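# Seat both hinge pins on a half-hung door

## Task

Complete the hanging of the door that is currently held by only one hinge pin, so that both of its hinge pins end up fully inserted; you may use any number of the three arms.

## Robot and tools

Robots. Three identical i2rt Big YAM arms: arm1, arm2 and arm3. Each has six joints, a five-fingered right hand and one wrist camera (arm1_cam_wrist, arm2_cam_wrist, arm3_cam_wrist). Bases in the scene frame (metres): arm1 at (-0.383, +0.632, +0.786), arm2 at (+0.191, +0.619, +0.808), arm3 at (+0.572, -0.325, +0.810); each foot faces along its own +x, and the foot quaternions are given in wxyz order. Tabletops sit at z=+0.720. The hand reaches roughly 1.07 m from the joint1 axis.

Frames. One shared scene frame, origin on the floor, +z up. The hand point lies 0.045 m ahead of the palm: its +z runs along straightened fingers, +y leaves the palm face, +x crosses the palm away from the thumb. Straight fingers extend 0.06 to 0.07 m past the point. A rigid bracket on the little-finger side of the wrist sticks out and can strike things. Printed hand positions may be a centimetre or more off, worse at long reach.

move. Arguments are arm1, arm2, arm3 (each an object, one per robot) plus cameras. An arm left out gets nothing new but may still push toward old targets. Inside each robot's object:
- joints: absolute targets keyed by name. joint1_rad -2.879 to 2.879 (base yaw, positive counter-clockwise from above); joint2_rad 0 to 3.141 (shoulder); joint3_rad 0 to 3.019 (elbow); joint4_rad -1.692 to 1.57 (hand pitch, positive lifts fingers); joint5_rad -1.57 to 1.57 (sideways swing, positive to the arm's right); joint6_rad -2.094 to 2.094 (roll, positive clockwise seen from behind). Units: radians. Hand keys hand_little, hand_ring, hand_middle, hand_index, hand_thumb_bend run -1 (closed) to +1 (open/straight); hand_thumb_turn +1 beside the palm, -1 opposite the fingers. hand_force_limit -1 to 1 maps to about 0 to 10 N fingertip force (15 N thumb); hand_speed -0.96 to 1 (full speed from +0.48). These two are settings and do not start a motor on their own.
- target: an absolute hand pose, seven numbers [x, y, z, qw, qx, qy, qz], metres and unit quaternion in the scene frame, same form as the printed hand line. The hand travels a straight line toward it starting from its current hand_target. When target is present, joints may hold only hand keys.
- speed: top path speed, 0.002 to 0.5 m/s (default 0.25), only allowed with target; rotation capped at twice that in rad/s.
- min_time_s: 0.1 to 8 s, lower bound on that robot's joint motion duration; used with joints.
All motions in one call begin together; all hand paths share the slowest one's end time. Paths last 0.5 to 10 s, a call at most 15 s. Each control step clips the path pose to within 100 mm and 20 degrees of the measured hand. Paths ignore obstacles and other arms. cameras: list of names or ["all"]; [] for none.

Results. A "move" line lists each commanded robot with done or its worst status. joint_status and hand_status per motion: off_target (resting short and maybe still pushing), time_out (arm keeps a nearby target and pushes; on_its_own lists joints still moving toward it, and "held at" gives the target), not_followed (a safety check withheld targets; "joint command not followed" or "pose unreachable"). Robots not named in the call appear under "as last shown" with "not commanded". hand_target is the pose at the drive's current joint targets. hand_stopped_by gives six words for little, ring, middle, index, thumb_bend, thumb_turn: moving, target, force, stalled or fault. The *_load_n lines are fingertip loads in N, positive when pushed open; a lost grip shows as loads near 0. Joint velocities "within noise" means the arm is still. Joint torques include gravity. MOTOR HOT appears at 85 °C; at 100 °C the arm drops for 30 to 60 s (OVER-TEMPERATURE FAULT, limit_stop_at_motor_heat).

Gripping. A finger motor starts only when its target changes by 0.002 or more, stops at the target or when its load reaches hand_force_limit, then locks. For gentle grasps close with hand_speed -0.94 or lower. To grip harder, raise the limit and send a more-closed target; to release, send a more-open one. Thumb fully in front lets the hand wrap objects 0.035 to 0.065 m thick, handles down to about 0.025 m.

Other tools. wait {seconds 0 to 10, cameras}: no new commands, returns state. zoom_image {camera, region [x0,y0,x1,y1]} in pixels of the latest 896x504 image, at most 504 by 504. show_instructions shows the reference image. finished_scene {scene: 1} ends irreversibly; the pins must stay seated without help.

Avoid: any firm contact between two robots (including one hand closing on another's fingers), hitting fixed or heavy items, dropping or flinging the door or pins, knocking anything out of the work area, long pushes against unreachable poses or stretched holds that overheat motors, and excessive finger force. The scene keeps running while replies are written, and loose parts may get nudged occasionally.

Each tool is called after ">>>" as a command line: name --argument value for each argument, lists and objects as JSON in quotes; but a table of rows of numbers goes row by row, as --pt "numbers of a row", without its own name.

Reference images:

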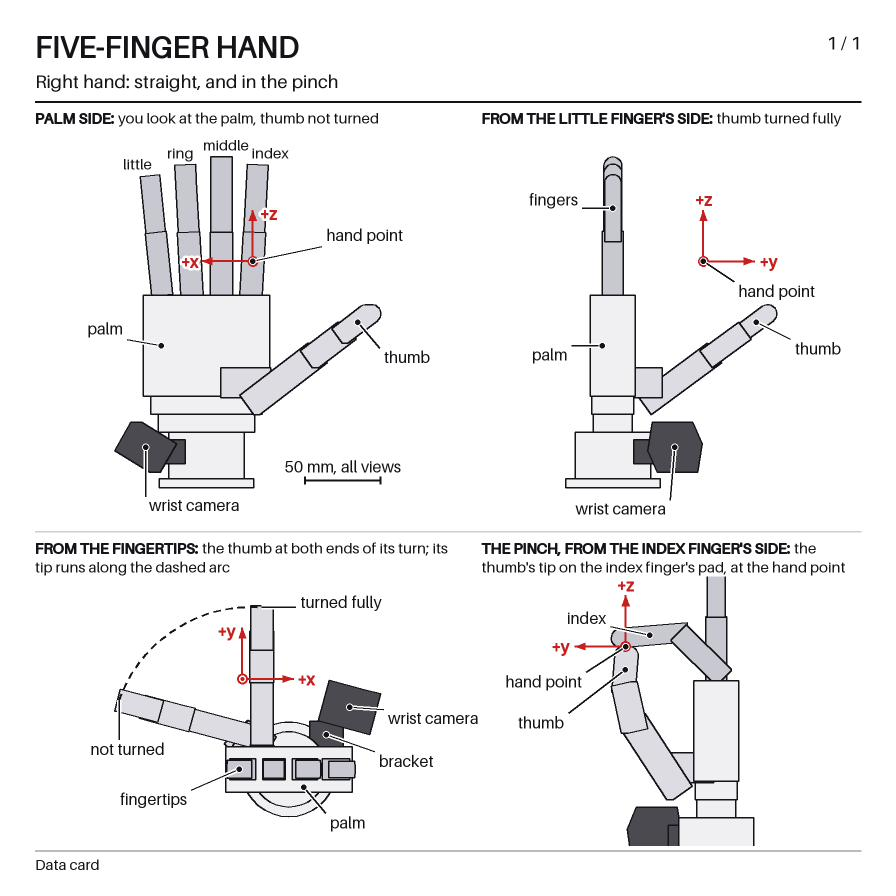

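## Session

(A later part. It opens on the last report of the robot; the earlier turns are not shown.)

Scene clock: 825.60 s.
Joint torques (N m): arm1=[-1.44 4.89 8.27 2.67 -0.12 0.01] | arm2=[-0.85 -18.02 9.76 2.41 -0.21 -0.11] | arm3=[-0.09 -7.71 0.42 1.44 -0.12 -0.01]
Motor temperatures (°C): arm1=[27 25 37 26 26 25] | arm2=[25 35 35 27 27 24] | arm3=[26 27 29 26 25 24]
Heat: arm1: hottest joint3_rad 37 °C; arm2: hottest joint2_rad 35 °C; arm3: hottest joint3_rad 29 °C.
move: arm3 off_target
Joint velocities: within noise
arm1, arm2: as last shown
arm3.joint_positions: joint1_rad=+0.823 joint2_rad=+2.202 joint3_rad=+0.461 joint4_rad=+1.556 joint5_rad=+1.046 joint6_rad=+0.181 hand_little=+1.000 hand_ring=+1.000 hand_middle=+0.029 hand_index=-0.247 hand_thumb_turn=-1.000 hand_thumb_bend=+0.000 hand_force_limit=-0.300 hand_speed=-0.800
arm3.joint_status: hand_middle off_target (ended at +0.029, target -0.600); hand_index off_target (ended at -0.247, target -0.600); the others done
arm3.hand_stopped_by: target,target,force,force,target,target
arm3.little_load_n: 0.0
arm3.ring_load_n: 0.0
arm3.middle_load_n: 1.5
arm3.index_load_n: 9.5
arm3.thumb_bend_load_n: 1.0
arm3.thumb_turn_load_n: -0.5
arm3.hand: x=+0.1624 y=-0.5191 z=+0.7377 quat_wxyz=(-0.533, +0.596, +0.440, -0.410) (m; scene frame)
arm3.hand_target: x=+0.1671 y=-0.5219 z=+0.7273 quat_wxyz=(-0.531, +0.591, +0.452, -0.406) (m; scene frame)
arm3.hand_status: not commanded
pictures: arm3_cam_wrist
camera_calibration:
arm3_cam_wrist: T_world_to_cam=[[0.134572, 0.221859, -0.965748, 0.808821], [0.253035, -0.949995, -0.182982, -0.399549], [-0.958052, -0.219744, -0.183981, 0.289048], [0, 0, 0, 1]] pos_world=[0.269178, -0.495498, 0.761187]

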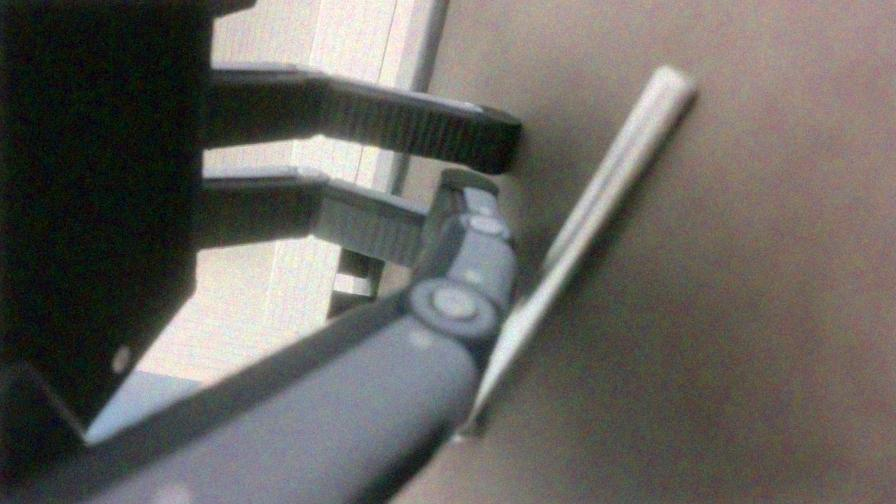

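>>> move --arm3 '{"target": [0.175, -0.530, 0.775, 0.542, -0.634, -0.420, 0.358], "speed": 0.15, "joints": {"hand_index": 0.1, "hand_middle": 0.1, "hand_speed": 0.3}}' --cameras '["arm3_cam_wrist"]'

Scene clock: 886.17 s.
Joint torques (N m): arm1=[-1.38 4.84 8.27 2.66 -0.12 0.01] | arm2=[-0.73 -17.96 9.76 2.44 -0.21 -0.11] | arm3=[-0.32 -10.17 2.99 0.66 0.4 0.11]
Motor temperatures (°C): arm1=[27 25 37 26 26 25] | arm2=[25 35 35 27 27 24] | arm3=[26 27 28 26 25 24]
Heat: arm1: hottest joint3_rad 37 °C; arm2: hottest joint2_rad 35 °C; arm3: hottest joint3_rad 28 °C.
move: arm3 off_target
Joint velocities: within noise
arm1: as last shown
arm2.joint_positions: joint1_rad=-0.087 joint2_rad=+1.961 joint3_rad=+1.048 joint4_rad=+0.849 joint5_rad=-0.234 joint6_rad=-1.573 hand_little=+1.000 hand_ring=+1.000 hand_middle=+1.000 hand_index=+1.000 hand_thumb_turn=+1.000 hand_thumb_bend=+1.000 hand_force_limit=+0.000 hand_speed=-0.800
arm2.joint_status: not commanded
arm2.hand_stopped_by: target,target,target,target,target,target
arm2.little_load_n: 0.0
arm2.ring_load_n: 0.0
arm2.middle_load_n: 0.0
arm2.index_load_n: 0.0
arm2.thumb_bend_load_n: 0.0
arm2.thumb_turn_load_n: 0.0
arm2.hand: x=+0.0130 y=-0.0972 z=+0.9045 quat_wxyz=(+0.473, +0.513, -0.521, +0.491) (m; scene frame)
arm2.hand_target: x=+0.0005 y=-0.1081 z=+0.9403 quat_wxyz=(+0.500, +0.500, -0.500, +0.500) (m; scene frame)
arm2.hand_status: not commanded
arm3.joint_positions: joint1_rad=+0.894 joint2_rad=+1.919 joint3_rad=+0.460 joint4_rad=+0.980 joint5_rad=+1.219 joint6_rad=+0.427 hand_little=+1.000 hand_ring=+1.000 hand_middle=+0.101 hand_index=+0.100 hand_thumb_turn=-1.000 hand_thumb_bend=+0.000 hand_force_limit=-0.300 hand_speed=+0.300
arm3.joint_status: all done
arm3.hand_stopped_by: target,target,force,target,target,target
arm3.little_load_n: 0.0
arm3.ring_load_n: 0.0
arm3.middle_load_n: 0.0
arm3.index_load_n: 0.0
arm3.thumb_bend_load_n: 0.0
arm3.thumb_turn_load_n: 0.0
arm3.hand: x=+0.1791 y=-0.5204 z=+0.7675 quat_wxyz=(-0.546, +0.632, +0.426, -0.347) (m; scene frame)
arm3.hand_target: x=+0.1751 y=-0.5299 z=+0.7750 quat_wxyz=(-0.542, +0.634, +0.420, -0.358) (m; scene frame)
arm3.hand_status: off_target (0.013 m and 1.5 deg from the pose sent, 0.041 m and 7.8 deg at the start)
pictures: arm3_cam_wrist
camera_calibration:
arm3_cam_wrist: T_world_to_cam=[[0.238004, 0.21907, -0.946236, 0.800706], [0.146954, -0.971138, -0.187872, -0.387855], [-0.960083, -0.0943387, -0.263328, 0.436647], [0, 0, 0, 1]] pos_world=[0.285643, -0.510879, 0.799771]

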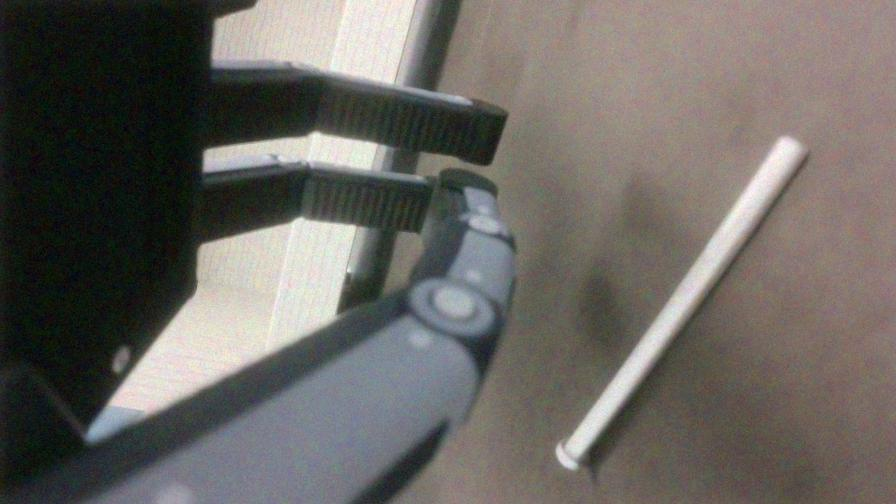

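>>> move --arm3 '{"target": [0.196, -0.544, 0.748, 0.542, -0.634, -0.420, 0.358], "speed": 0.1}' --cameras '["arm3_cam_wrist"]'

Scene clock: 901.23 s.
Joint torques (N m): arm1=[-1.38 4.89 8.27 2.65 -0.13 0] | arm2=[-0.79 -18.02 9.78 2.41 -0.21 -0.11] | arm3=[-0.44 -8.47 2.73 0.61 0.48 0.11]
Motor temperatures (°C): arm1=[27 25 37 26 26 25] | arm2=[25 35 35 27 27 24] | arm3=[26 28 28 26 25 24]
Heat: arm1: hottest joint3_rad 37 °C; arm2: hottest joint2_rad 35 °C; arm3: hottest joint2_rad 28 °C.
move: arm3 done
Joint velocities: within noise
arm1, arm2: as last shown
arm1.middle_load_n: -0.5
arm1.index_load_n: -0.5
arm3.joint_positions: joint1_rad=+0.972 joint2_rad=+1.977 joint3_rad=+0.475 joint4_rad=+0.933 joint5_rad=+1.285 joint6_rad=+0.547 hand_little=+1.000 hand_ring=+1.000 hand_middle=+0.101 hand_index=+0.100 hand_thumb_turn=-1.000 hand_thumb_bend=+0.000 hand_force_limit=-0.300 hand_speed=+0.300
arm3.joint_status: not commanded
arm3.hand_stopped_by: target,target,force,target,target,target
arm3.little_load_n: -0.5
arm3.ring_load_n: 0.0
arm3.middle_load_n: 0.0
arm3.index_load_n: -0.5
arm3.thumb_bend_load_n: 0.0
arm3.thumb_turn_load_n: 0.0
arm3.hand: x=+0.1975 y=-0.5380 z=+0.7506 quat_wxyz=(-0.543, +0.634, +0.420, -0.357) (m; scene frame)
arm3.hand_target: x=+0.1960 y=-0.5440 z=+0.7481 quat_wxyz=(-0.542, +0.634, +0.420, -0.358) (m; scene frame)
arm3.hand_status: done (0.007 m and 0.2 deg from the pose sent, 0.035 m and 1.5 deg at the start)
pictures: arm3_cam_wrist
camera_calibration:
arm3_cam_wrist: T_world_to_cam=[[0.222556, 0.201669, -0.953834, 0.783595], [0.146231, -0.974208, -0.171857, -0.424374], [-0.963891, -0.101232, -0.246306, 0.432508], [0, 0, 0, 1]] pos_world=[0.304554, -0.527672, 0.781017]

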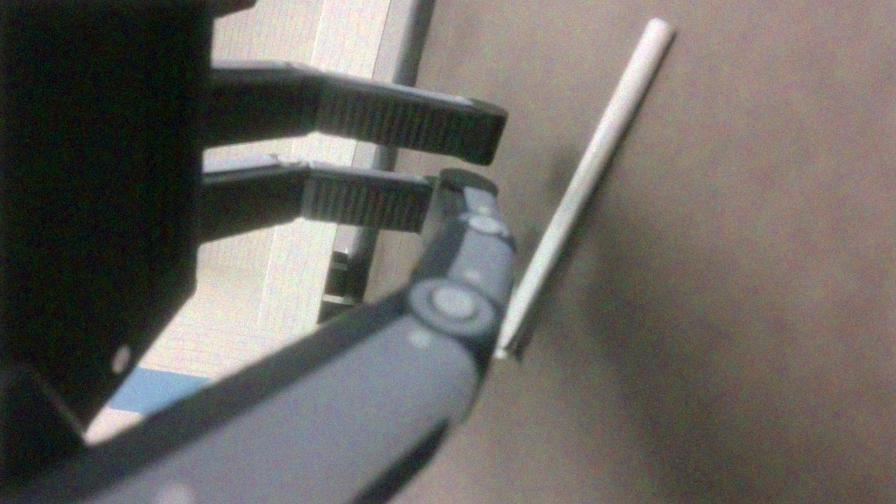

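>>> move --arm3 '{"target": [0.197, -0.543, 0.729, 0.542, -0.634, -0.420, 0.358], "speed": 0.05}' --cameras '["arm3_cam_wrist"]'

Scene clock: 913.97 s.
Joint torques (N m): arm1=[-1.49 4.84 8.25 2.65 -0.13 0.01] | arm2=[-0.67 -17.96 9.77 2.45 -0.21 -0.11] | arm3=[-0.44 -7.41 2.36 1.48 0.14 0.08]
Motor temperatures (°C): arm1=[27 25 37 26 26 25] | arm2=[25 35 35 27 27 24] | arm3=[26 28 28 26 25 24]
Heat: arm1: hottest joint3_rad 37 °C; arm2: hottest joint2_rad 35 °C; arm3: hottest joint2_rad 28 °C.
move: arm3 done
Joint velocities: within noise
arm1, arm2: as last shown
arm1.middle_load_n: 0.0
arm1.index_load_n: 0.0
arm3.joint_positions: joint1_rad=+0.972 joint2_rad=+2.036 joint3_rad=+0.487 joint4_rad=+0.968 joint5_rad=+1.295 joint6_rad=+0.556 hand_little=+1.000 hand_ring=+1.000 hand_middle=+0.100 hand_index=+0.100 hand_thumb_turn=-1.000 hand_thumb_bend=+0.000 hand_force_limit=-0.300 hand_speed=+0.300
arm3.joint_status: not commanded
arm3.hand_stopped_by: target,target,force,target,target,target
arm3.little_load_n: 0.0
arm3.ring_load_n: 0.0
arm3.middle_load_n: 0.0
arm3.index_load_n: 0.0
arm3.thumb_bend_load_n: 0.0
arm3.thumb_turn_load_n: 0.0
arm3.hand: x=+0.1980 y=-0.5361 z=+0.7364 quat_wxyz=(-0.546, +0.634, +0.417, -0.353) (m; scene frame)
arm3.hand_target: x=+0.1971 y=-0.5429 z=+0.7292 quat_wxyz=(-0.542, +0.634, +0.420, -0.358) (m; scene frame)
arm3.hand_status: done (0.010 m and 0.8 deg from the pose sent, 0.022 m and 0.2 deg at the start)
pictures: arm3_cam_wrist
camera_calibration:
arm3_cam_wrist: T_world_to_cam=[[0.223916, 0.204123, -0.952993, 0.769984], [0.137042, -0.974701, -0.176573, -0.419953], [-0.964925, -0.0910626, -0.246225, 0.435268], [0, 0, 0, 1]] pos_world=[0.30514, -0.526864, 0.766811]

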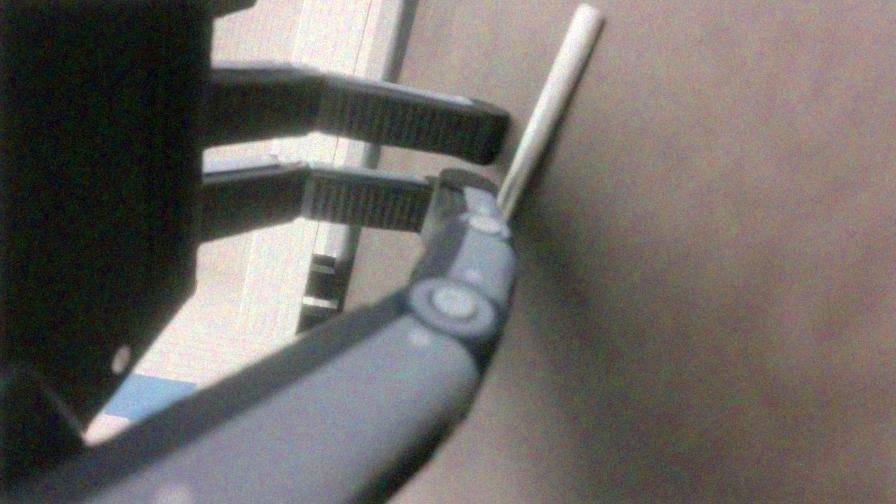

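>>> move --arm3 '{"target": [0.197, -0.543, 0.729, 0.542, -0.634, -0.420, 0.358], "speed": 0.05, "joints": {"hand_index": 0.0, "hand_middle": 0.35, "hand_thumb_bend": 0.04, "hand_speed": 0.0}}' --cameras '["arm3_cam_wrist"]'

Scene clock: 967.33 s.
Joint torques (N m): arm1=[-1.44 4.89 8.24 2.66 -0.12 0.01] | arm2=[-0.79 -18.02 9.78 2.41 -0.22 -0.11] | arm3=[-0.44 -7.71 2.25 1.51 0.28 0.07]
Motor temperatures (°C): arm1=[27 25 38 26 26 25] | arm2=[25 35 36 27 27 24] | arm3=[26 28 28 26 25 24]
Heat: arm1: hottest joint3_rad 38 °C; arm2: hottest joint3_rad 36 °C; arm3: hottest joint2_rad 28 °C.
move: arm3 done
Joint velocities: within noise
arm1, arm2: as last shown
arm3.joint_positions: joint1_rad=+0.972 joint2_rad=+2.040 joint3_rad=+0.488 joint4_rad=+0.968 joint5_rad=+1.291 joint6_rad=+0.557 hand_little=+1.000 hand_ring=+1.000 hand_middle=+0.350 hand_index=+0.000 hand_thumb_turn=-1.000 hand_thumb_bend=+0.040 hand_force_limit=-0.300 hand_speed=+0.000
arm3.joint_status: all done
arm3.hand_stopped_by: target,target,target,target,target,target
arm3.little_load_n: 0.0
arm3.ring_load_n: 0.0
arm3.middle_load_n: 0.0
arm3.index_load_n: -0.5
arm3.thumb_bend_load_n: 0.0
arm3.thumb_turn_load_n: 0.0
arm3.hand: x=+0.1981 y=-0.5365 z=+0.7347 quat_wxyz=(-0.545, +0.634, +0.419, -0.353) (m; scene frame)
arm3.hand_target: x=+0.1971 y=-0.5428 z=+0.7291 quat_wxyz=(-0.542, +0.634, +0.420, -0.358) (m; scene frame)
arm3.hand_status: done (0.009 m and 0.7 deg from the pose sent, 0.010 m and 0.8 deg at the start)
pictures: arm3_cam_wrist
camera_calibration:
arm3_cam_wrist: T_world_to_cam=[[0.226189, 0.205337, -0.952195, 0.768], [0.140272, -0.974207, -0.176763, -0.420994], [-0.963931, -0.0935844, -0.249158, 0.435615], [0, 0, 0, 1]] pos_world=[0.305243, -0.527067, 0.765406]

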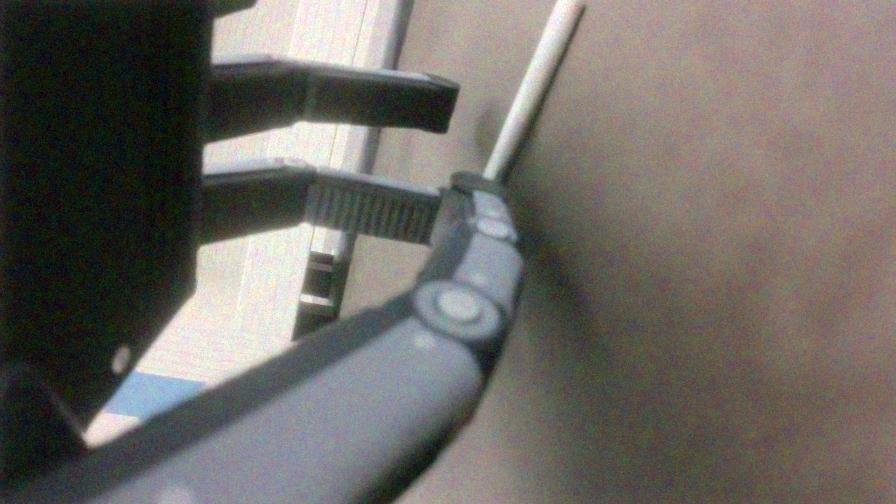

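>>> move --arm3 '{"target": [0.197, -0.543, 0.724, 0.542, -0.634, -0.420, 0.358], "speed": 0.05}' --cameras '["arm3_cam_wrist"]'

Scene clock: 973.97 s.
Joint torques (N m): arm1=[-1.44 4.89 8.27 2.65 -0.12 0.01] | arm2=[-0.79 -18.02 9.77 2.43 -0.22 -0.11] | arm3=[-0.5 -7.06 2.48 1.31 0.13 0.04]
Motor temperatures (°C): arm1=[27 25 38 26 26 25] | arm2=[25 35 36 27 27 24] | arm3=[26 28 28 26 25 24]
Heat: arm1: hottest joint3_rad 38 °C; arm2: hottest joint3_rad 36 °C; arm3: hottest joint2_rad 28 °C.
move: arm3 off_target
Joint velocities: within noise
arm1, arm2: as last shown
arm1.middle_load_n: -0.5
arm3.joint_positions: joint1_rad=+0.974 joint2_rad=+2.051 joint3_rad=+0.488 joint4_rad=+0.991 joint5_rad=+1.295 joint6_rad=+0.559 hand_little=+1.000 hand_ring=+1.000 hand_middle=+0.350 hand_index=+0.000 hand_thumb_turn=-1.000 hand_thumb_bend=+0.040 hand_force_limit=-0.300 hand_speed=+0.000
arm3.joint_status: not commanded
arm3.hand_stopped_by: target,target,target,target,target,target
arm3.little_load_n: 0.0
arm3.ring_load_n: 0.0
arm3.middle_load_n: 0.0
arm3.index_load_n: -2.0
arm3.thumb_bend_load_n: 0.0
arm3.thumb_turn_load_n: 0.5
arm3.hand: x=+0.1979 y=-0.5369 z=+0.7340 quat_wxyz=(-0.545, +0.636, +0.414, -0.357) (m; scene frame)
arm3.hand_target: x=+0.1973 y=-0.5428 z=+0.7242 quat_wxyz=(-0.542, +0.634, +0.420, -0.358) (m; scene frame)
arm3.hand_status: off_target (0.012 m and 0.8 deg from the pose sent, 0.013 m and 0.7 deg at the start)
pictures: arm3_cam_wrist
camera_calibration:
arm3_cam_wrist: T_world_to_cam=[[0.217564, 0.194973, -0.956374, 0.766729], [0.136262, -0.976317, -0.168041, -0.428141], [-0.966488, -0.0937578, -0.238979, 0.428063], [0, 0, 0, 1]] pos_world=[0.305244, -0.527359, 0.763633]

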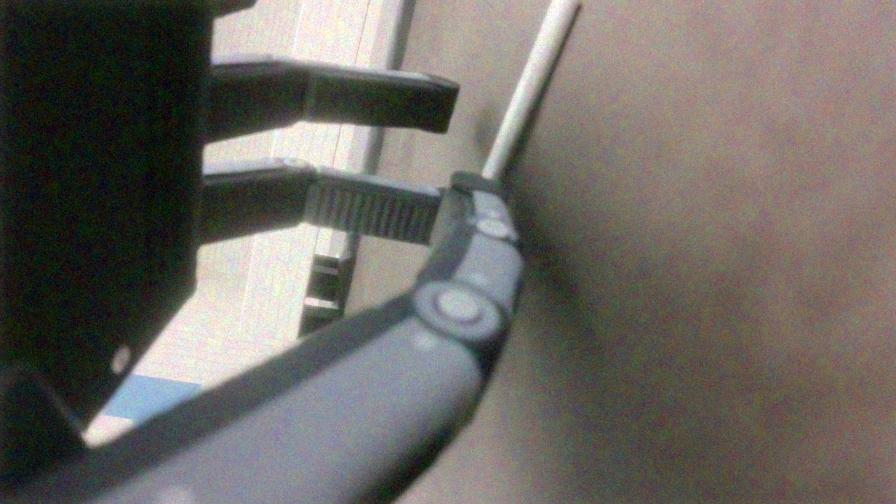

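>>> move --arm3 '{"joints": {"hand_index": -0.5, "hand_speed": -0.85, "hand_force_limit": -0.2}}' --cameras '["arm3_cam_wrist"]'

Scene clock: 981.17 s.
Joint torques (N m): arm1=[-1.44 4.84 8.25 2.66 -0.12 0.01] | arm2=[-0.79 -17.96 9.77 2.43 -0.21 -0.11] | arm3=[-0.44 -7.24 1.66 1.2 -0.06 0.02]
Motor temperatures (°C): arm1=[27 25 38 26 26 25] | arm2=[25 36 36 27 27 24] | arm3=[26 28 28 26 25 24]
Heat: arm1: hottest joint3_rad 38 °C; arm2: hottest joint2_rad 36 °C; arm3: hottest joint2_rad 28 °C.
move: arm3 off_target
Joint velocities: within noise
arm1.joint_positions: joint1_rad=+0.341 joint2_rad=+0.633 joint3_rad=+1.483 joint4_rad=-1.120 joint5_rad=+0.125 joint6_rad=-1.102 hand_little=+1.000 hand_ring=+1.000 hand_middle=+1.000 hand_index=+1.000 hand_thumb_turn=+1.000 hand_thumb_bend=+1.000 hand_force_limit=+0.000 hand_speed=-0.800
arm1.joint_status: not commanded
arm1.hand_stopped_by: target,target,target,target,target,target
arm1.little_load_n: 0.0
arm1.ring_load_n: 0.0
arm1.middle_load_n: 0.0
arm1.index_load_n: 0.0
arm1.thumb_bend_load_n: 0.5
arm1.thumb_turn_load_n: 0.0
arm1.hand: x=-0.3319 y=+0.3842 z=+1.3607 quat_wxyz=(+0.238, +0.532, -0.590, +0.559) (m; scene frame)
arm1.hand_target: x=-0.3302 y=+0.3853 z=+1.3736 quat_wxyz=(+0.239, +0.526, -0.580, +0.574) (m; scene frame)
arm1.hand_status: not commanded
arm2: as last shown
arm2.thumb_bend_load_n: 0.5
arm3.joint_positions: joint1_rad=+0.973 joint2_rad=+2.052 joint3_rad=+0.500 joint4_rad=+0.994 joint5_rad=+1.300 joint6_rad=+0.561 hand_little=+1.000 hand_ring=+1.000 hand_middle=+0.350 hand_index=-0.234 hand_thumb_turn=-1.000 hand_thumb_bend=+0.040 hand_force_limit=-0.200 hand_speed=-0.850
arm3.joint_status: hand_index off_target (ended at -0.234, target -0.500); the others done
arm3.hand_stopped_by: target,target,target,force,target,target
arm3.little_load_n: -0.5
arm3.ring_load_n: 0.0
arm3.middle_load_n: 0.0
arm3.index_load_n: 4.5
arm3.thumb_bend_load_n: 0.5
arm3.thumb_turn_load_n: 0.0
arm3.hand: x=+0.1940 y=-0.5409 z=+0.7361 quat_wxyz=(-0.544, +0.638, +0.407, -0.362) (m; scene frame)
arm3.hand_target: x=+0.1973 y=-0.5428 z=+0.7242 quat_wxyz=(-0.542, +0.634, +0.420, -0.358) (m; scene frame)
arm3.hand_status: not commanded
pictures: arm3_cam_wrist
camera_calibration:
arm3_cam_wrist: T_world_to_cam=[[0.207755, 0.183345, -0.960845, 0.769295], [0.129574, -0.978779, -0.158751, -0.438117], [-0.969561, -0.0915188, -0.227103, 0.417611], [0, 0, 0, 1]] pos_world=[0.301843, -0.531647, 0.764462]

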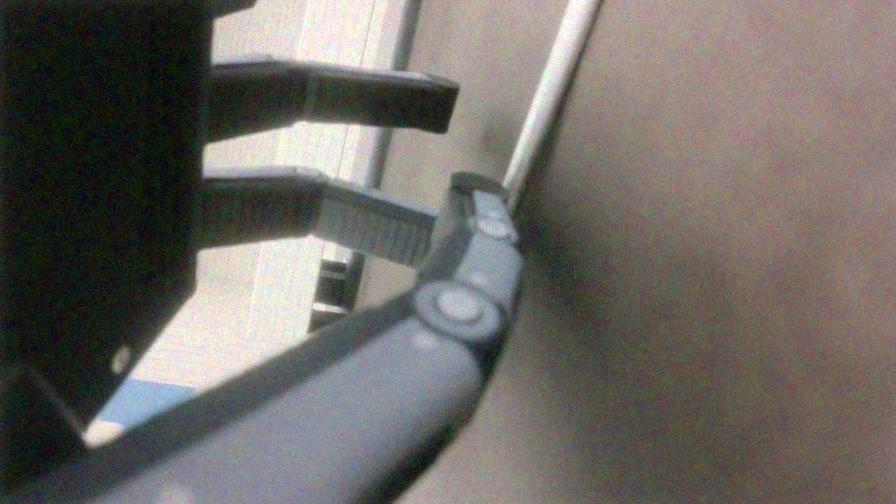

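>>> move --arm3 '{"target": [0.195, -0.545, 0.775, 0.542, -0.634, -0.420, 0.358], "speed": 0.06}' --cameras '["arm3_cam_wrist"]'

Scene clock: 993.03 s.
Joint torques (N m): arm1=[-1.49 4.84 8.27 2.65 -0.12 0.01] | arm2=[-0.79 -18.08 9.76 2.45 -0.21 -0.11] | arm3=[-0.56 -10.11 1.78 0.58 0.34 0.02]
Motor temperatures (°C): arm1=[27 25 38 26 26 25] | arm2=[25 36 36 27 27 24] | arm3=[26 27 28 26 25 24]
Heat: arm1: hottest joint3_rad 38 °C; arm2: hottest joint2_rad 36 °C; arm3: hottest joint3_rad 28 °C.
move: arm3 done
Joint velocities: within noise
arm1, arm2: as last shown
arm1.thumb_bend_load_n: 0.0
arm2.thumb_bend_load_n: 0.0
arm3.joint_positions: joint1_rad=+0.973 joint2_rad=+1.891 joint3_rad=+0.486 joint4_rad=+0.833 joint5_rad=+1.289 joint6_rad=+0.556 hand_little=+1.000 hand_ring=+1.000 hand_middle=+0.350 hand_index=-0.234 hand_thumb_turn=-1.000 hand_thumb_bend=+0.040 hand_force_limit=-0.200 hand_speed=-0.850
arm3.joint_status: not commanded
arm3.hand_stopped_by: target,target,target,force,target,target
arm3.little_load_n: 0.0
arm3.ring_load_n: 0.0
arm3.middle_load_n: -0.5
arm3.index_load_n: 3.0
arm3.thumb_bend_load_n: 0.5
arm3.thumb_turn_load_n: 0.0
arm3.hand: x=+0.1928 y=-0.5443 z=+0.7719 quat_wxyz=(-0.543, +0.635, +0.417, -0.357) (m; scene frame)
arm3.hand_target: x=+0.1950 y=-0.5450 z=+0.7749 quat_wxyz=(-0.542, +0.634, +0.420, -0.358) (m; scene frame)
arm3.hand_status: done (0.004 m and 0.4 deg from the pose sent, 0.039 m and 1.6 deg at the start)
pictures: arm3_cam_wrist
camera_calibration:
arm3_cam_wrist: T_world_to_cam=[[0.220727, 0.197367, -0.955158, 0.805278], [0.14239, -0.97534, -0.168632, -0.428568], [-0.964886, -0.0987827, -0.243387, 0.43194], [0, 0, 0, 1]] pos_world=[0.30005, -0.534266, 0.802026]

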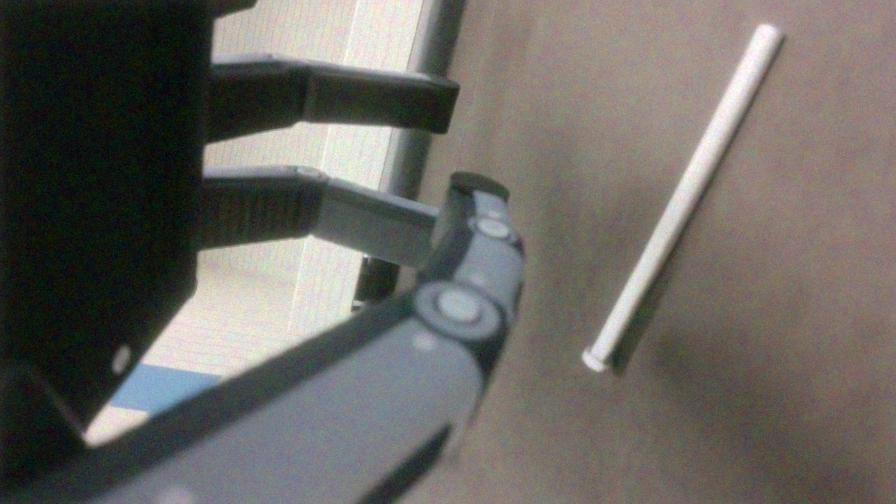

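>>> move --arm3 '{"target": [0.198, -0.541, 0.745, 0.563, -0.615, -0.407, 0.373], "speed": 0.08, "joints": {"hand_index": 0.05, "hand_middle": 0.35, "hand_thumb_bend": 0.08, "hand_speed": 0.0}}' --cameras '["arm3_cam_wrist"]'

Scene clock: 1031.70 s.
Joint torques (N m): arm1=[-1.38 4.95 8.27 2.65 -0.12 0.01] | arm2=[-0.79 -18.02 9.78 2.43 -0.21 -0.11] | arm3=[-0.09 -8.18 0.72 1.73 0.29 -0.08]
Motor temperatures (°C): arm1=[27 25 38 26 26 25] | arm2=[25 36 36 27 27 24] | arm3=[26 28 28 26 25 24]
Heat: arm1: hottest joint3_rad 38 °C; arm2: hottest joint2_rad 36 °C; arm3: hottest joint2_rad 28 °C.
move: arm3 done
Joint velocities: within noise
arm1, arm2: as last shown
arm3.joint_positions: joint1_rad=+0.984 joint2_rad=+2.091 joint3_rad=+0.486 joint4_rad=+1.244 joint5_rad=+1.331 joint6_rad=+0.366 hand_little=+1.000 hand_ring=+1.000 hand_middle=+0.350 hand_index=+0.050 hand_thumb_turn=-1.000 hand_thumb_bend=+0.080 hand_force_limit=-0.200 hand_speed=+0.000
arm3.joint_status: all done
arm3.hand_stopped_by: target,target,target,target,target,target
arm3.little_load_n: 0.0
arm3.ring_load_n: 0.0
arm3.middle_load_n: -0.5
arm3.index_load_n: 0.0
arm3.thumb_bend_load_n: 0.0
arm3.thumb_turn_load_n: 0.0
arm3.hand: x=+0.1937 y=-0.5399 z=+0.7507 quat_wxyz=(-0.562, +0.620, +0.400, -0.374) (m; scene frame)
arm3.hand_target: x=+0.1980 y=-0.5410 z=+0.7452 quat_wxyz=(-0.563, +0.615, +0.407, -0.373) (m; scene frame)
arm3.hand_status: done (0.007 m and 1.0 deg from the pose sent, 0.028 m and 3.9 deg at the start)
pictures: arm3_cam_wrist
camera_calibration:
arm3_cam_wrist: T_world_to_cam=[[0.157539, 0.211122, -0.964681, 0.81069], [0.12551, -0.973238, -0.192498, -0.405537], [-0.979504, -0.090751, -0.17982, 0.387539], [0, 0, 0, 1]] pos_world=[0.30278, -0.530669, 0.773679]

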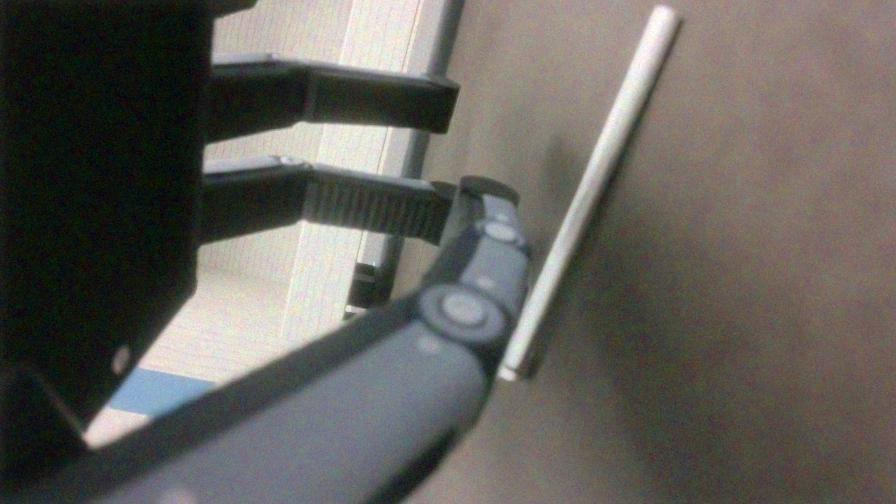

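>>> move --arm3 '{"target": [0.199, -0.540, 0.727, 0.563, -0.615, -0.407, 0.373], "speed": 0.05}' --cameras '["arm3_cam_wrist"]'

Scene clock: 1040.77 s.
Joint torques (N m): arm1=[-1.44 4.89 8.25 2.66 -0.12 0.01] | arm2=[-0.73 -18.02 9.78 2.44 -0.21 -0.11] | arm3=[-0.15 -7.3 1.11 1.31 -0.01 -0.08]
Motor temperatures (°C): arm1=[27 25 38 26 26 25] | arm2=[25 36 36 27 27 24] | arm3=[26 28 28 26 25 24]
Heat: arm1: hottest joint3_rad 38 °C; arm2: hottest joint2_rad 36 °C; arm3: hottest joint2_rad 28 °C.
move: arm3 off_target
Joint velocities: within noise
arm1: as last shown
arm2.joint_positions: joint1_rad=-0.087 joint2_rad=+1.961 joint3_rad=+1.048 joint4_rad=+0.849 joint5_rad=-0.234 joint6_rad=-1.573 hand_little=+1.000 hand_ring=+1.000 hand_middle=+1.000 hand_index=+1.000 hand_thumb_turn=+1.000 hand_thumb_bend=+1.000 hand_force_limit=+0.000 hand_speed=-0.800
arm2.joint_status: not commanded
arm2.hand_stopped_by: target,target,target,target,target,target
arm2.little_load_n: 0.0
arm2.ring_load_n: 0.0
arm2.middle_load_n: 0.0
arm2.index_load_n: 0.0
arm2.thumb_bend_load_n: 0.0
arm2.thumb_turn_load_n: 0.0
arm2.hand: x=+0.0130 y=-0.0972 z=+0.9045 quat_wxyz=(+0.473, +0.513, -0.521, +0.491) (m; scene frame)
arm2.hand_target: x=+0.0005 y=-0.1081 z=+0.9403 quat_wxyz=(+0.500, +0.500, -0.500, +0.500) (m; scene frame)
arm2.hand_status: not commanded
arm3.joint_positions: joint1_rad=+0.984 joint2_rad=+2.153 joint3_rad=+0.491 joint4_rad=+1.315 joint5_rad=+1.339 joint6_rad=+0.367 hand_little=+1.000 hand_ring=+1.000 hand_middle=+0.350 hand_index=+0.050 hand_thumb_turn=-1.000 hand_thumb_bend=+0.079 hand_force_limit=-0.200 hand_speed=+0.000
arm3.joint_status: not commanded
arm3.hand_stopped_by: target,target,target,target,target,target
arm3.little_load_n: 0.0
arm3.ring_load_n: 0.0
arm3.middle_load_n: 0.0
arm3.index_load_n: 0.0
arm3.thumb_bend_load_n: -4.0
arm3.thumb_turn_load_n: -1.0
arm3.hand: x=+0.1955 y=-0.5365 z=+0.7388 quat_wxyz=(-0.563, +0.622, +0.392, -0.377) (m; scene frame)
arm3.hand_target: x=+0.1992 y=-0.5397 z=+0.7274 quat_wxyz=(-0.563, +0.615, +0.407, -0.373) (m; scene frame)
arm3.hand_status: off_target (0.013 m and 1.9 deg from the pose sent, 0.024 m and 1.0 deg at the start)
pictures: arm3_cam_wrist
camera_calibration:
arm3_cam_wrist: T_world_to_cam=[[0.148383, 0.20009, -0.968476, 0.796913], [0.116063, -0.976073, -0.183877, -0.410769], [-0.982096, -0.08512, -0.168056, 0.382293], [0, 0, 0, 1]] pos_world=[0.304875, -0.527854, 0.760506]

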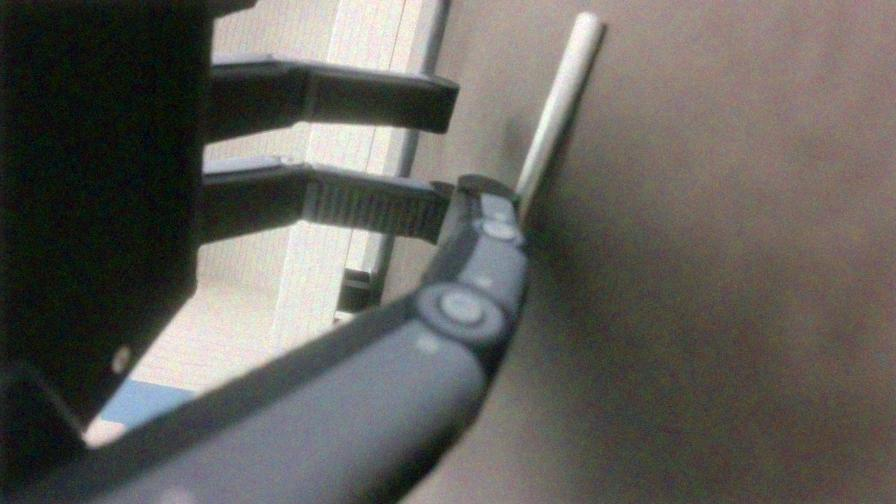

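>>> move --arm3 '{"joints": {"hand_index": -0.5, "hand_speed": -0.9, "hand_force_limit": -0.5}}' --cameras '["arm3_cam_wrist"]'

Scene clock: 1063.97 s.
Joint torques (N m): arm1=[-1.44 4.84 8.24 2.65 -0.12 0.01] | arm2=[-0.73 -17.96 9.78 2.44 -0.21 -0.11] | arm3=[-0.09 -7.3 1.13 1.29 -0.01 -0.08]
Motor temperatures (°C): arm1=[27 25 38 26 26 25] | arm2=[25 36 36 27 27 24] | arm3=[26 28 28 26 25 24]
Heat: arm1: hottest joint3_rad 38 °C; arm2: hottest joint2_rad 36 °C; arm3: hottest joint2_rad 28 °C.
move: arm3 off_target
Joint velocities: within noise
arm1, arm2: as last shown
arm1.middle_load_n: 0.5
arm3.joint_positions: joint1_rad=+0.984 joint2_rad=+2.153 joint3_rad=+0.491 joint4_rad=+1.315 joint5_rad=+1.339 joint6_rad=+0.367 hand_little=+1.000 hand_ring=+1.000 hand_middle=+0.350 hand_index=-0.237 hand_thumb_turn=-1.000 hand_thumb_bend=+0.079 hand_force_limit=-0.500 hand_speed=-0.900
arm3.joint_status: hand_index off_target (ended at -0.237, target -0.500); the others done
arm3.hand_stopped_by: target,target,target,force,target,target
arm3.little_load_n: 0.0
arm3.ring_load_n: 0.0
arm3.middle_load_n: 0.0
arm3.index_load_n: 3.5
arm3.thumb_bend_load_n: -3.5
arm3.thumb_turn_load_n: -1.0
arm3.hand: x=+0.1955 y=-0.5364 z=+0.7386 quat_wxyz=(-0.563, +0.622, +0.393, -0.377) (m; scene frame)
arm3.hand_target: x=+0.1993 y=-0.5396 z=+0.7272 quat_wxyz=(-0.563, +0.615, +0.407, -0.373) (m; scene frame)
arm3.hand_status: not commanded
pictures: arm3_cam_wrist
camera_calibration:
arm3_cam_wrist: T_world_to_cam=[[0.148661, 0.200341, -0.968382, 0.796791], [0.116058, -0.97603, -0.184106, -0.41059], [-0.982054, -0.0850193, -0.168349, 0.382539], [0, 0, 0, 1]] pos_world=[0.304875, -0.527854, 0.760406]

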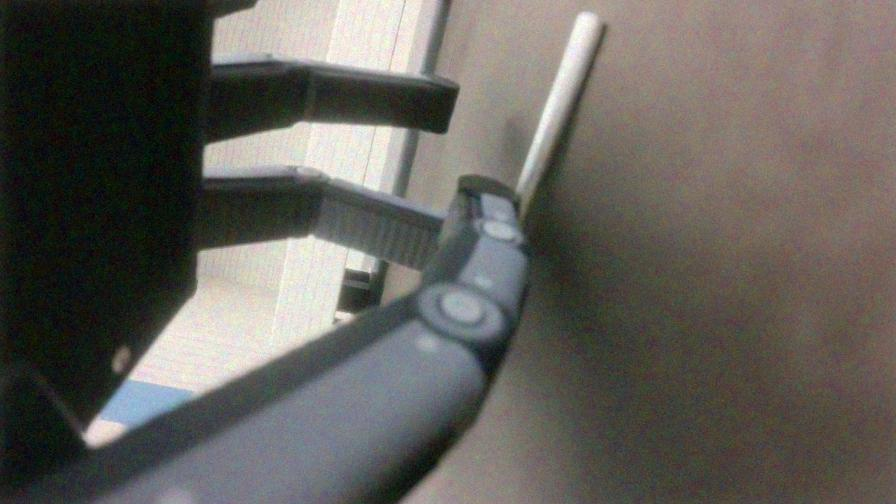

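>>> move --arm3 '{"target": [0.210, -0.545, 0.747, 0.563, -0.615, -0.407, 0.373], "speed": 0.08, "joints": {"hand_index": 0.08, "hand_speed": 0.2}}'

>>> move --arm3 '{"target": [0.210, -0.545, 0.725, 0.563, -0.615, -0.407, 0.373], "speed": 0.05}' --cameras '["arm3_cam_wrist"]'

Scene clock: 1095.50 s.
Joint torques (N m): arm1=[-1.38 4.84 8.24 2.66 -0.12 0.01] | arm2=[-0.73 -18.02 9.76 2.44 -0.21 -0.11] | arm3=[-0.21 -10.93 0.27 0.61 0.4 0.12]
Motor temperatures (°C): arm1=[27 25 38 26 26 25] | arm2=[25 36 36 27 27 24] | arm3=[26 28 28 26 25 24]
Heat: arm1: hottest joint3_rad 38 °C; arm2: hottest joint2_rad 36 °C; arm3: hottest joint2_rad 28 °C.
move: arm3 done
Joint velocities: within noise
arm1, arm2: as last shown
arm1.middle_load_n: 0.0
arm1.index_load_n: -0.5
arm3.joint_positions: joint1_rad=+1.023 joint2_rad=+2.108 joint3_rad=+0.478 joint4_rad=+1.202 joint5_rad=+1.364 joint6_rad=+0.408 hand_little=+1.000 hand_ring=+1.000 hand_middle=+0.350 hand_index=+0.080 hand_thumb_turn=-1.000 hand_thumb_bend=+0.080 hand_force_limit=-0.500 hand_speed=+0.200
arm3.joint_status: all done
arm3.hand_stopped_by: target,target,target,target,target,target
arm3.little_load_n: 0.0
arm3.ring_load_n: 0.0
arm3.middle_load_n: -0.5
arm3.index_load_n: 0.0
arm3.thumb_bend_load_n: 0.0
arm3.thumb_turn_load_n: 0.0
arm3.hand: x=+0.2082 y=-0.5414 z=+0.7416 quat_wxyz=(-0.566, +0.614, +0.409, -0.367) (m; scene frame)
arm3.hand_target: x=+0.2099 y=-0.5450 z=+0.7468 quat_wxyz=(-0.563, +0.615, +0.407, -0.373) (m; scene frame)
arm3.hand_status: done (0.007 m and 0.8 deg from the pose sent, 0.019 m and 1.9 deg at the start)
pictures: none

Scene clock: 1096.57 s.
Joint torques (N m): arm1=[-1.44 4.84 8.25 2.63 -0.12 0.01] | arm2=[-0.79 -17.96 9.77 2.44 -0.21 -0.11] | arm3=[-0.21 -6.95 1.18 1.1 -0.11 0.01]
Motor temperatures (°C): arm1=[27 25 38 26 26 25] | arm2=[25 36 36 27 27 24] | arm3=[26 28 28 26 25 24]
Heat: arm1: hottest joint3_rad 38 °C; arm2: hottest joint2_rad 36 °C; arm3: hottest joint2_rad 28 °C.
move: arm3 off_target
Joint velocities: within noise
arm1, arm2: as last shown
arm1.index_load_n: 0.5
arm3.joint_positions: joint1_rad=+1.023 joint2_rad=+2.140 joint3_rad=+0.486 joint4_rad=+1.246 joint5_rad=+1.378 joint6_rad=+0.425 hand_little=+1.000 hand_ring=+1.000 hand_middle=+0.350 hand_index=+0.080 hand_thumb_turn=-1.000 hand_thumb_bend=+0.079 hand_force_limit=-0.500 hand_speed=+0.200
arm3.joint_status: not commanded
arm3.hand_stopped_by: target,target,target,target,target,target
arm3.little_load_n: 0.0
arm3.ring_load_n: 0.0
arm3.middle_load_n: 0.0
arm3.index_load_n: 0.0
arm3.thumb_bend_load_n: -5.0
arm3.thumb_turn_load_n: -1.5
arm3.hand: x=+0.2068 y=-0.5415 z=+0.7381 quat_wxyz=(-0.565, +0.621, +0.393, -0.376) (m; scene frame)
arm3.hand_target: x=+0.2103 y=-0.5446 z=+0.7253 quat_wxyz=(-0.563, +0.615, +0.407, -0.373) (m; scene frame)
arm3.hand_status: off_target (0.014 m and 1.8 deg from the pose sent, 0.017 m and 0.8 deg at the start)
pictures: arm3_cam_wrist
camera_calibration:
arm3_cam_wrist: T_world_to_cam=[[0.148398, 0.204319, -0.967591, 0.79719], [0.114638, -0.975382, -0.188382, -0.413143], [-0.982261, -0.082967, -0.168167, 0.394104], [0, 0, 0, 1]] pos_world=[0.316173, -0.533155, 0.7598]

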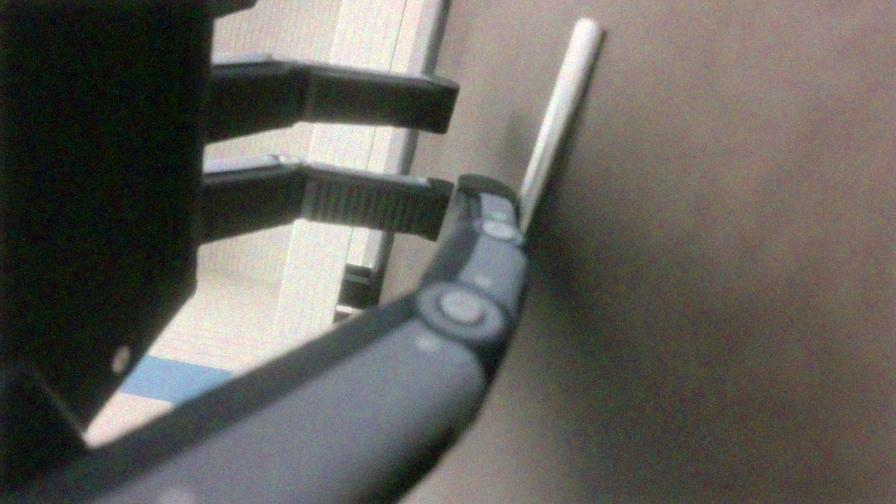

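>>> move --arm3 '{"target": [0.210, -0.545, 0.760, 0.563, -0.615, -0.407, 0.373], "speed": 0.1}' --cameras '["arm3_cam_wrist"]'

Scene clock: 1109.83 s.
Joint torques (N m): arm1=[-1.44 4.84 8.25 2.65 -0.13 0.01] | arm2=[-0.79 -18.08 9.77 2.43 -0.22 -0.12] | arm3=[-0.21 -10.46 0.59 0.58 0.25 0.08]
Motor temperatures (°C): arm1=[27 25 38 26 26 25] | arm2=[25 36 36 27 27 24] | arm3=[26 28 28 26 25 24]
Heat: arm1: hottest joint3_rad 38 °C; arm2: hottest joint2_rad 36 °C; arm3: hottest joint2_rad 28 °C.
move: arm3 done
Joint velocities: within noise
arm1, arm2: as last shown
arm1.index_load_n: 0.0
arm2.thumb_turn_load_n: -0.5
arm3.joint_positions: joint1_rad=+1.023 joint2_rad=+2.048 joint3_rad=+0.466 joint4_rad=+1.158 joint5_rad=+1.368 joint6_rad=+0.412 hand_little=+1.000 hand_ring=+1.000 hand_middle=+0.350 hand_index=+0.080 hand_thumb_turn=-1.000 hand_thumb_bend=+0.080 hand_force_limit=-0.500 hand_speed=+0.200
arm3.joint_status: not commanded
arm3.hand_stopped_by: target,target,target,target,target,target
arm3.little_load_n: 0.0
arm3.ring_load_n: -0.5
arm3.middle_load_n: -0.5
arm3.index_load_n: 0.0
arm3.thumb_bend_load_n: 0.0
arm3.thumb_turn_load_n: 0.0
arm3.hand: x=+0.2076 y=-0.5416 z=+0.7564 quat_wxyz=(-0.566, +0.616, +0.405, -0.369) (m; scene frame)
arm3.hand_target: x=+0.2100 y=-0.5449 z=+0.7599 quat_wxyz=(-0.563, +0.615, +0.407, -0.373) (m; scene frame)
arm3.hand_status: done (0.006 m and 0.7 deg from the pose sent, 0.022 m and 1.8 deg at the start)
pictures: arm3_cam_wrist
camera_calibration:
arm3_cam_wrist: T_world_to_cam=[[0.162884, 0.22756, -0.960044, 0.818643], [0.127656, -0.969721, -0.208195, -0.394528], [-0.978352, -0.0886435, -0.187002, 0.408297], [0, 0, 0, 1]] pos_world=[0.316478, -0.532679, 0.780148]

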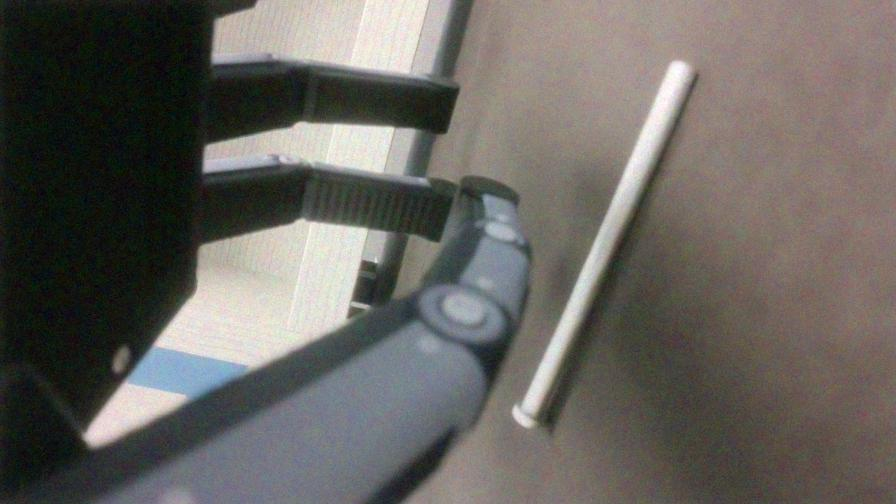

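>>> move --arm3 '{"target": [0.229, -0.528, 0.758, 0.563, -0.615, -0.407, 0.373], "speed": 0.1}' --cameras '["arm3_cam_wrist"]'

Scene clock: 1156.50 s.
Joint torques (N m): arm1=[-1.49 4.84 8.28 2.66 -0.13 0.01] | arm2=[-0.73 -17.96 9.78 2.43 -0.21 -0.11] | arm3=[-0.15 -10.11 0.2 0.91 0.43 0.11]
Motor temperatures (°C): arm1=[27 25 38 26 26 25] | arm2=[25 36 36 27 27 24] | arm3=[26 27 28 26 25 24]
Heat: arm1: hottest joint3_rad 38 °C; arm2: hottest joint2_rad 36 °C; arm3: hottest joint3_rad 28 °C.
move: arm3 done
Joint velocities: within noise
arm1.joint_positions: joint1_rad=+0.341 joint2_rad=+0.633 joint3_rad=+1.483 joint4_rad=-1.120 joint5_rad=+0.125 joint6_rad=-1.102 hand_little=+1.000 hand_ring=+1.000 hand_middle=+1.000 hand_index=+1.000 hand_thumb_turn=+1.000 hand_thumb_bend=+1.000 hand_force_limit=+0.000 hand_speed=-0.800
arm1.joint_status: not commanded
arm1.hand_stopped_by: target,target,target,target,target,target
arm1.little_load_n: 0.0
arm1.ring_load_n: 0.0
arm1.middle_load_n: 0.0
arm1.index_load_n: 0.0
arm1.thumb_bend_load_n: 0.0
arm1.thumb_turn_load_n: 0.0
arm1.hand: x=-0.3319 y=+0.3842 z=+1.3607 quat_wxyz=(+0.238, +0.532, -0.590, +0.559) (m; scene frame)
arm1.hand_target: x=-0.3302 y=+0.3853 z=+1.3736 quat_wxyz=(+0.239, +0.526, -0.580, +0.574) (m; scene frame)
arm1.hand_status: not commanded
arm2: as last shown
arm2.thumb_turn_load_n: 0.0
arm3.joint_positions: joint1_rad=+1.044 joint2_rad=+2.048 joint3_rad=+0.405 joint4_rad=+1.158 joint5_rad=+1.384 joint6_rad=+0.458 hand_little=+1.000 hand_ring=+1.000 hand_middle=+0.350 hand_index=+0.080 hand_thumb_turn=-1.000 hand_thumb_bend=+0.080 hand_force_limit=-0.500 hand_speed=+0.200
arm3.joint_status: not commanded
arm3.hand_stopped_by: target,target,target,target,target,target
arm3.little_load_n: 0.0
arm3.ring_load_n: 0.0
arm3.middle_load_n: 0.0
arm3.index_load_n: 0.0
arm3.thumb_bend_load_n: 0.0
arm3.thumb_turn_load_n: 0.0
arm3.hand: x=+0.2277 y=-0.5232 z=+0.7521 quat_wxyz=(-0.568, +0.613, +0.411, -0.364) (m; scene frame)
arm3.hand_target: x=+0.2290 y=-0.5278 z=+0.7578 quat_wxyz=(-0.563, +0.615, +0.407, -0.373) (m; scene frame)
arm3.hand_status: done (0.008 m and 1.3 deg from the pose sent, 0.025 m and 0.7 deg at the start)
pictures: arm3_cam_wrist
camera_calibration:
arm3_cam_wrist: T_world_to_cam=[[0.171991, 0.240519, -0.955285, 0.808252], [0.132373, -0.966583, -0.219531, -0.371113], [-0.976164, -0.0886965, -0.198082, 0.43657], [0, 0, 0, 1]] pos_world=[0.336276, -0.514389, 0.777117]

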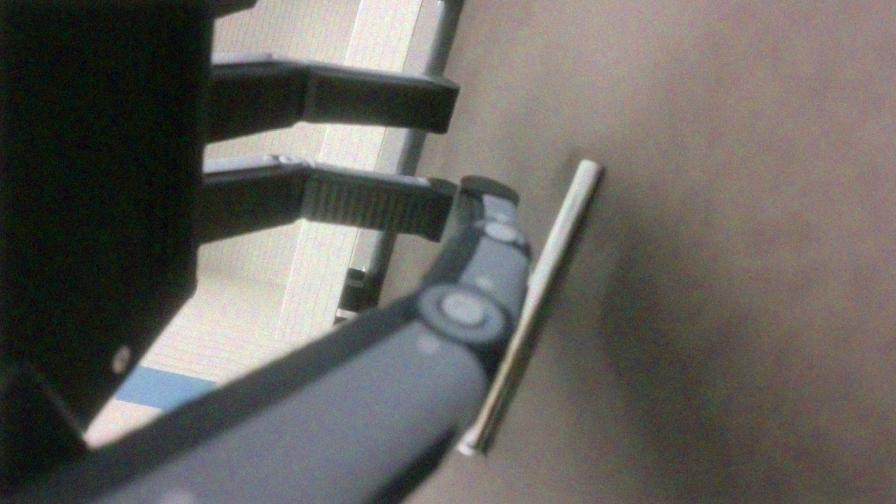

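>>> move --arm3 '{"target": [0.2275, -0.529, 0.740, 0.563, -0.615, -0.407, 0.373], "speed": 0.06}'

>>> move --arm3 '{"target": [0.2275, -0.529, 0.734, 0.563, -0.615, -0.407, 0.373], "speed": 0.04}' --cameras '["arm3_cam_wrist"]'

Scene clock: 1171.63 s.
Joint torques (N m): arm1=[-1.44 4.89 8.27 2.66 -0.12 0.01] | arm2=[-0.79 -17.96 9.78 2.44 -0.22 -0.11] | arm3=[-0.32 -7.65 0.87 1.65 0.35 0.04]
Motor temperatures (°C): arm1=[27 25 38 26 26 25] | arm2=[25 36 36 27 27 24] | arm3=[26 28 27 26 25 24]
Heat: arm1: hottest joint3_rad 38 °C; arm2: hottest joint2_rad 36 °C; arm3: hottest joint2_rad 28 °C.
move: arm3 done
Joint velocities: within noise
arm1, arm2: as last shown
arm3.joint_positions: joint1_rad=+1.044 joint2_rad=+2.092 joint3_rad=+0.415 joint4_rad=+1.193 joint5_rad=+1.384 joint6_rad=+0.469 hand_little=+1.000 hand_ring=+1.000 hand_middle=+0.350 hand_index=+0.080 hand_thumb_turn=-1.000 hand_thumb_bend=+0.080 hand_force_limit=-0.500 hand_speed=+0.200
arm3.joint_status: not commanded
arm3.hand_stopped_by: target,target,target,target,target,target
arm3.little_load_n: 0.0
arm3.ring_load_n: 0.0
arm3.middle_load_n: 0.0
arm3.index_load_n: 0.0
arm3.thumb_bend_load_n: 0.0
arm3.thumb_turn_load_n: 0.0
arm3.hand: x=+0.2271 y=-0.5244 z=+0.7431 quat_wxyz=(-0.566, +0.616, +0.407, -0.367) (m; scene frame)
arm3.hand_target: x=+0.2276 y=-0.5289 z=+0.7401 quat_wxyz=(-0.563, +0.615, +0.407, -0.373) (m; scene frame)
arm3.hand_status: done (0.006 m and 0.7 deg from the pose sent, 0.013 m and 1.3 deg at the start)
pictures: none

Scene clock: 1172.63 s.
Joint torques (N m): arm1=[-1.44 4.95 8.25 2.65 -0.12 0.01] | arm2=[-0.79 -17.96 9.77 2.41 -0.21 -0.11] | arm3=[-0.38 -7.71 0.65 1.65 0.35 0.04]
Motor temperatures (°C): arm1=[27 25 38 26 26 25] | arm2=[25 36 36 27 27 24] | arm3=[26 28 27 26 25 24]
Heat: arm1: hottest joint3_rad 38 °C; arm2: hottest joint2_rad 36 °C; arm3: hottest joint2_rad 28 °C.
move: arm3 done
Joint velocities: within noise
arm1, arm2: as last shown
arm2.index_load_n: 0.5
arm3.joint_positions: joint1_rad=+1.044 joint2_rad=+2.117 joint3_rad=+0.423 joint4_rad=+1.213 joint5_rad=+1.384 joint6_rad=+0.469 hand_little=+1.000 hand_ring=+1.000 hand_middle=+0.350 hand_index=+0.080 hand_thumb_turn=-1.000 hand_thumb_bend=+0.080 hand_force_limit=-0.500 hand_speed=+0.200
arm3.joint_status: not commanded
arm3.hand_stopped_by: target,target,target,target,target,target
arm3.little_load_n: 0.0
arm3.ring_load_n: 0.0
arm3.middle_load_n: 0.0
arm3.index_load_n: 0.0
arm3.thumb_bend_load_n: 0.0
arm3.thumb_turn_load_n: 0.0
arm3.hand: x=+0.2265 y=-0.5254 z=+0.7379 quat_wxyz=(-0.565, +0.616, +0.406, -0.368) (m; scene frame)
arm3.hand_target: x=+0.2275 y=-0.5290 z=+0.7341 quat_wxyz=(-0.563, +0.615, +0.407, -0.373) (m; scene frame)
arm3.hand_status: done (0.005 m and 0.6 deg from the pose sent, 0.010 m and 0.7 deg at the start)
pictures: arm3_cam_wrist
camera_calibration:
arm3_cam_wrist: T_world_to_cam=[[0.165671, 0.227395, -0.959607, 0.793117], [0.130038, -0.969594, -0.207311, -0.386202], [-0.97757, -0.0904404, -0.190203, 0.426009], [0, 0, 0, 1]] pos_world=[0.335279, -0.516281, 0.762045]

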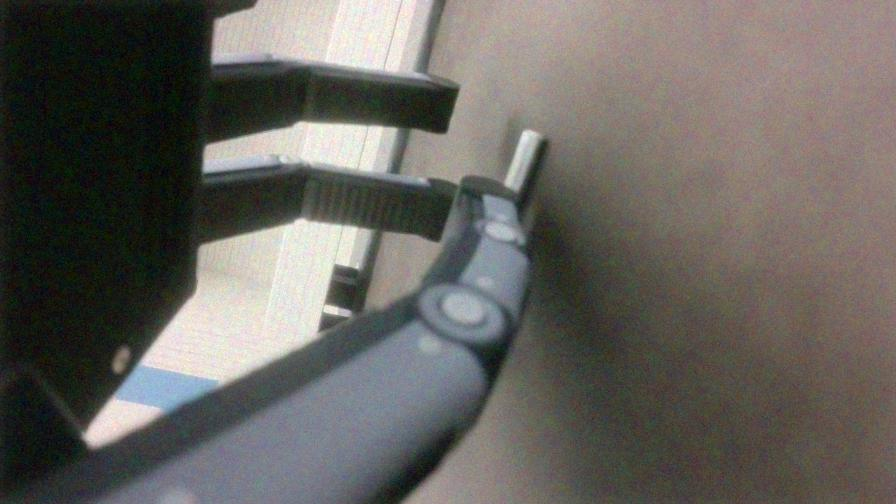

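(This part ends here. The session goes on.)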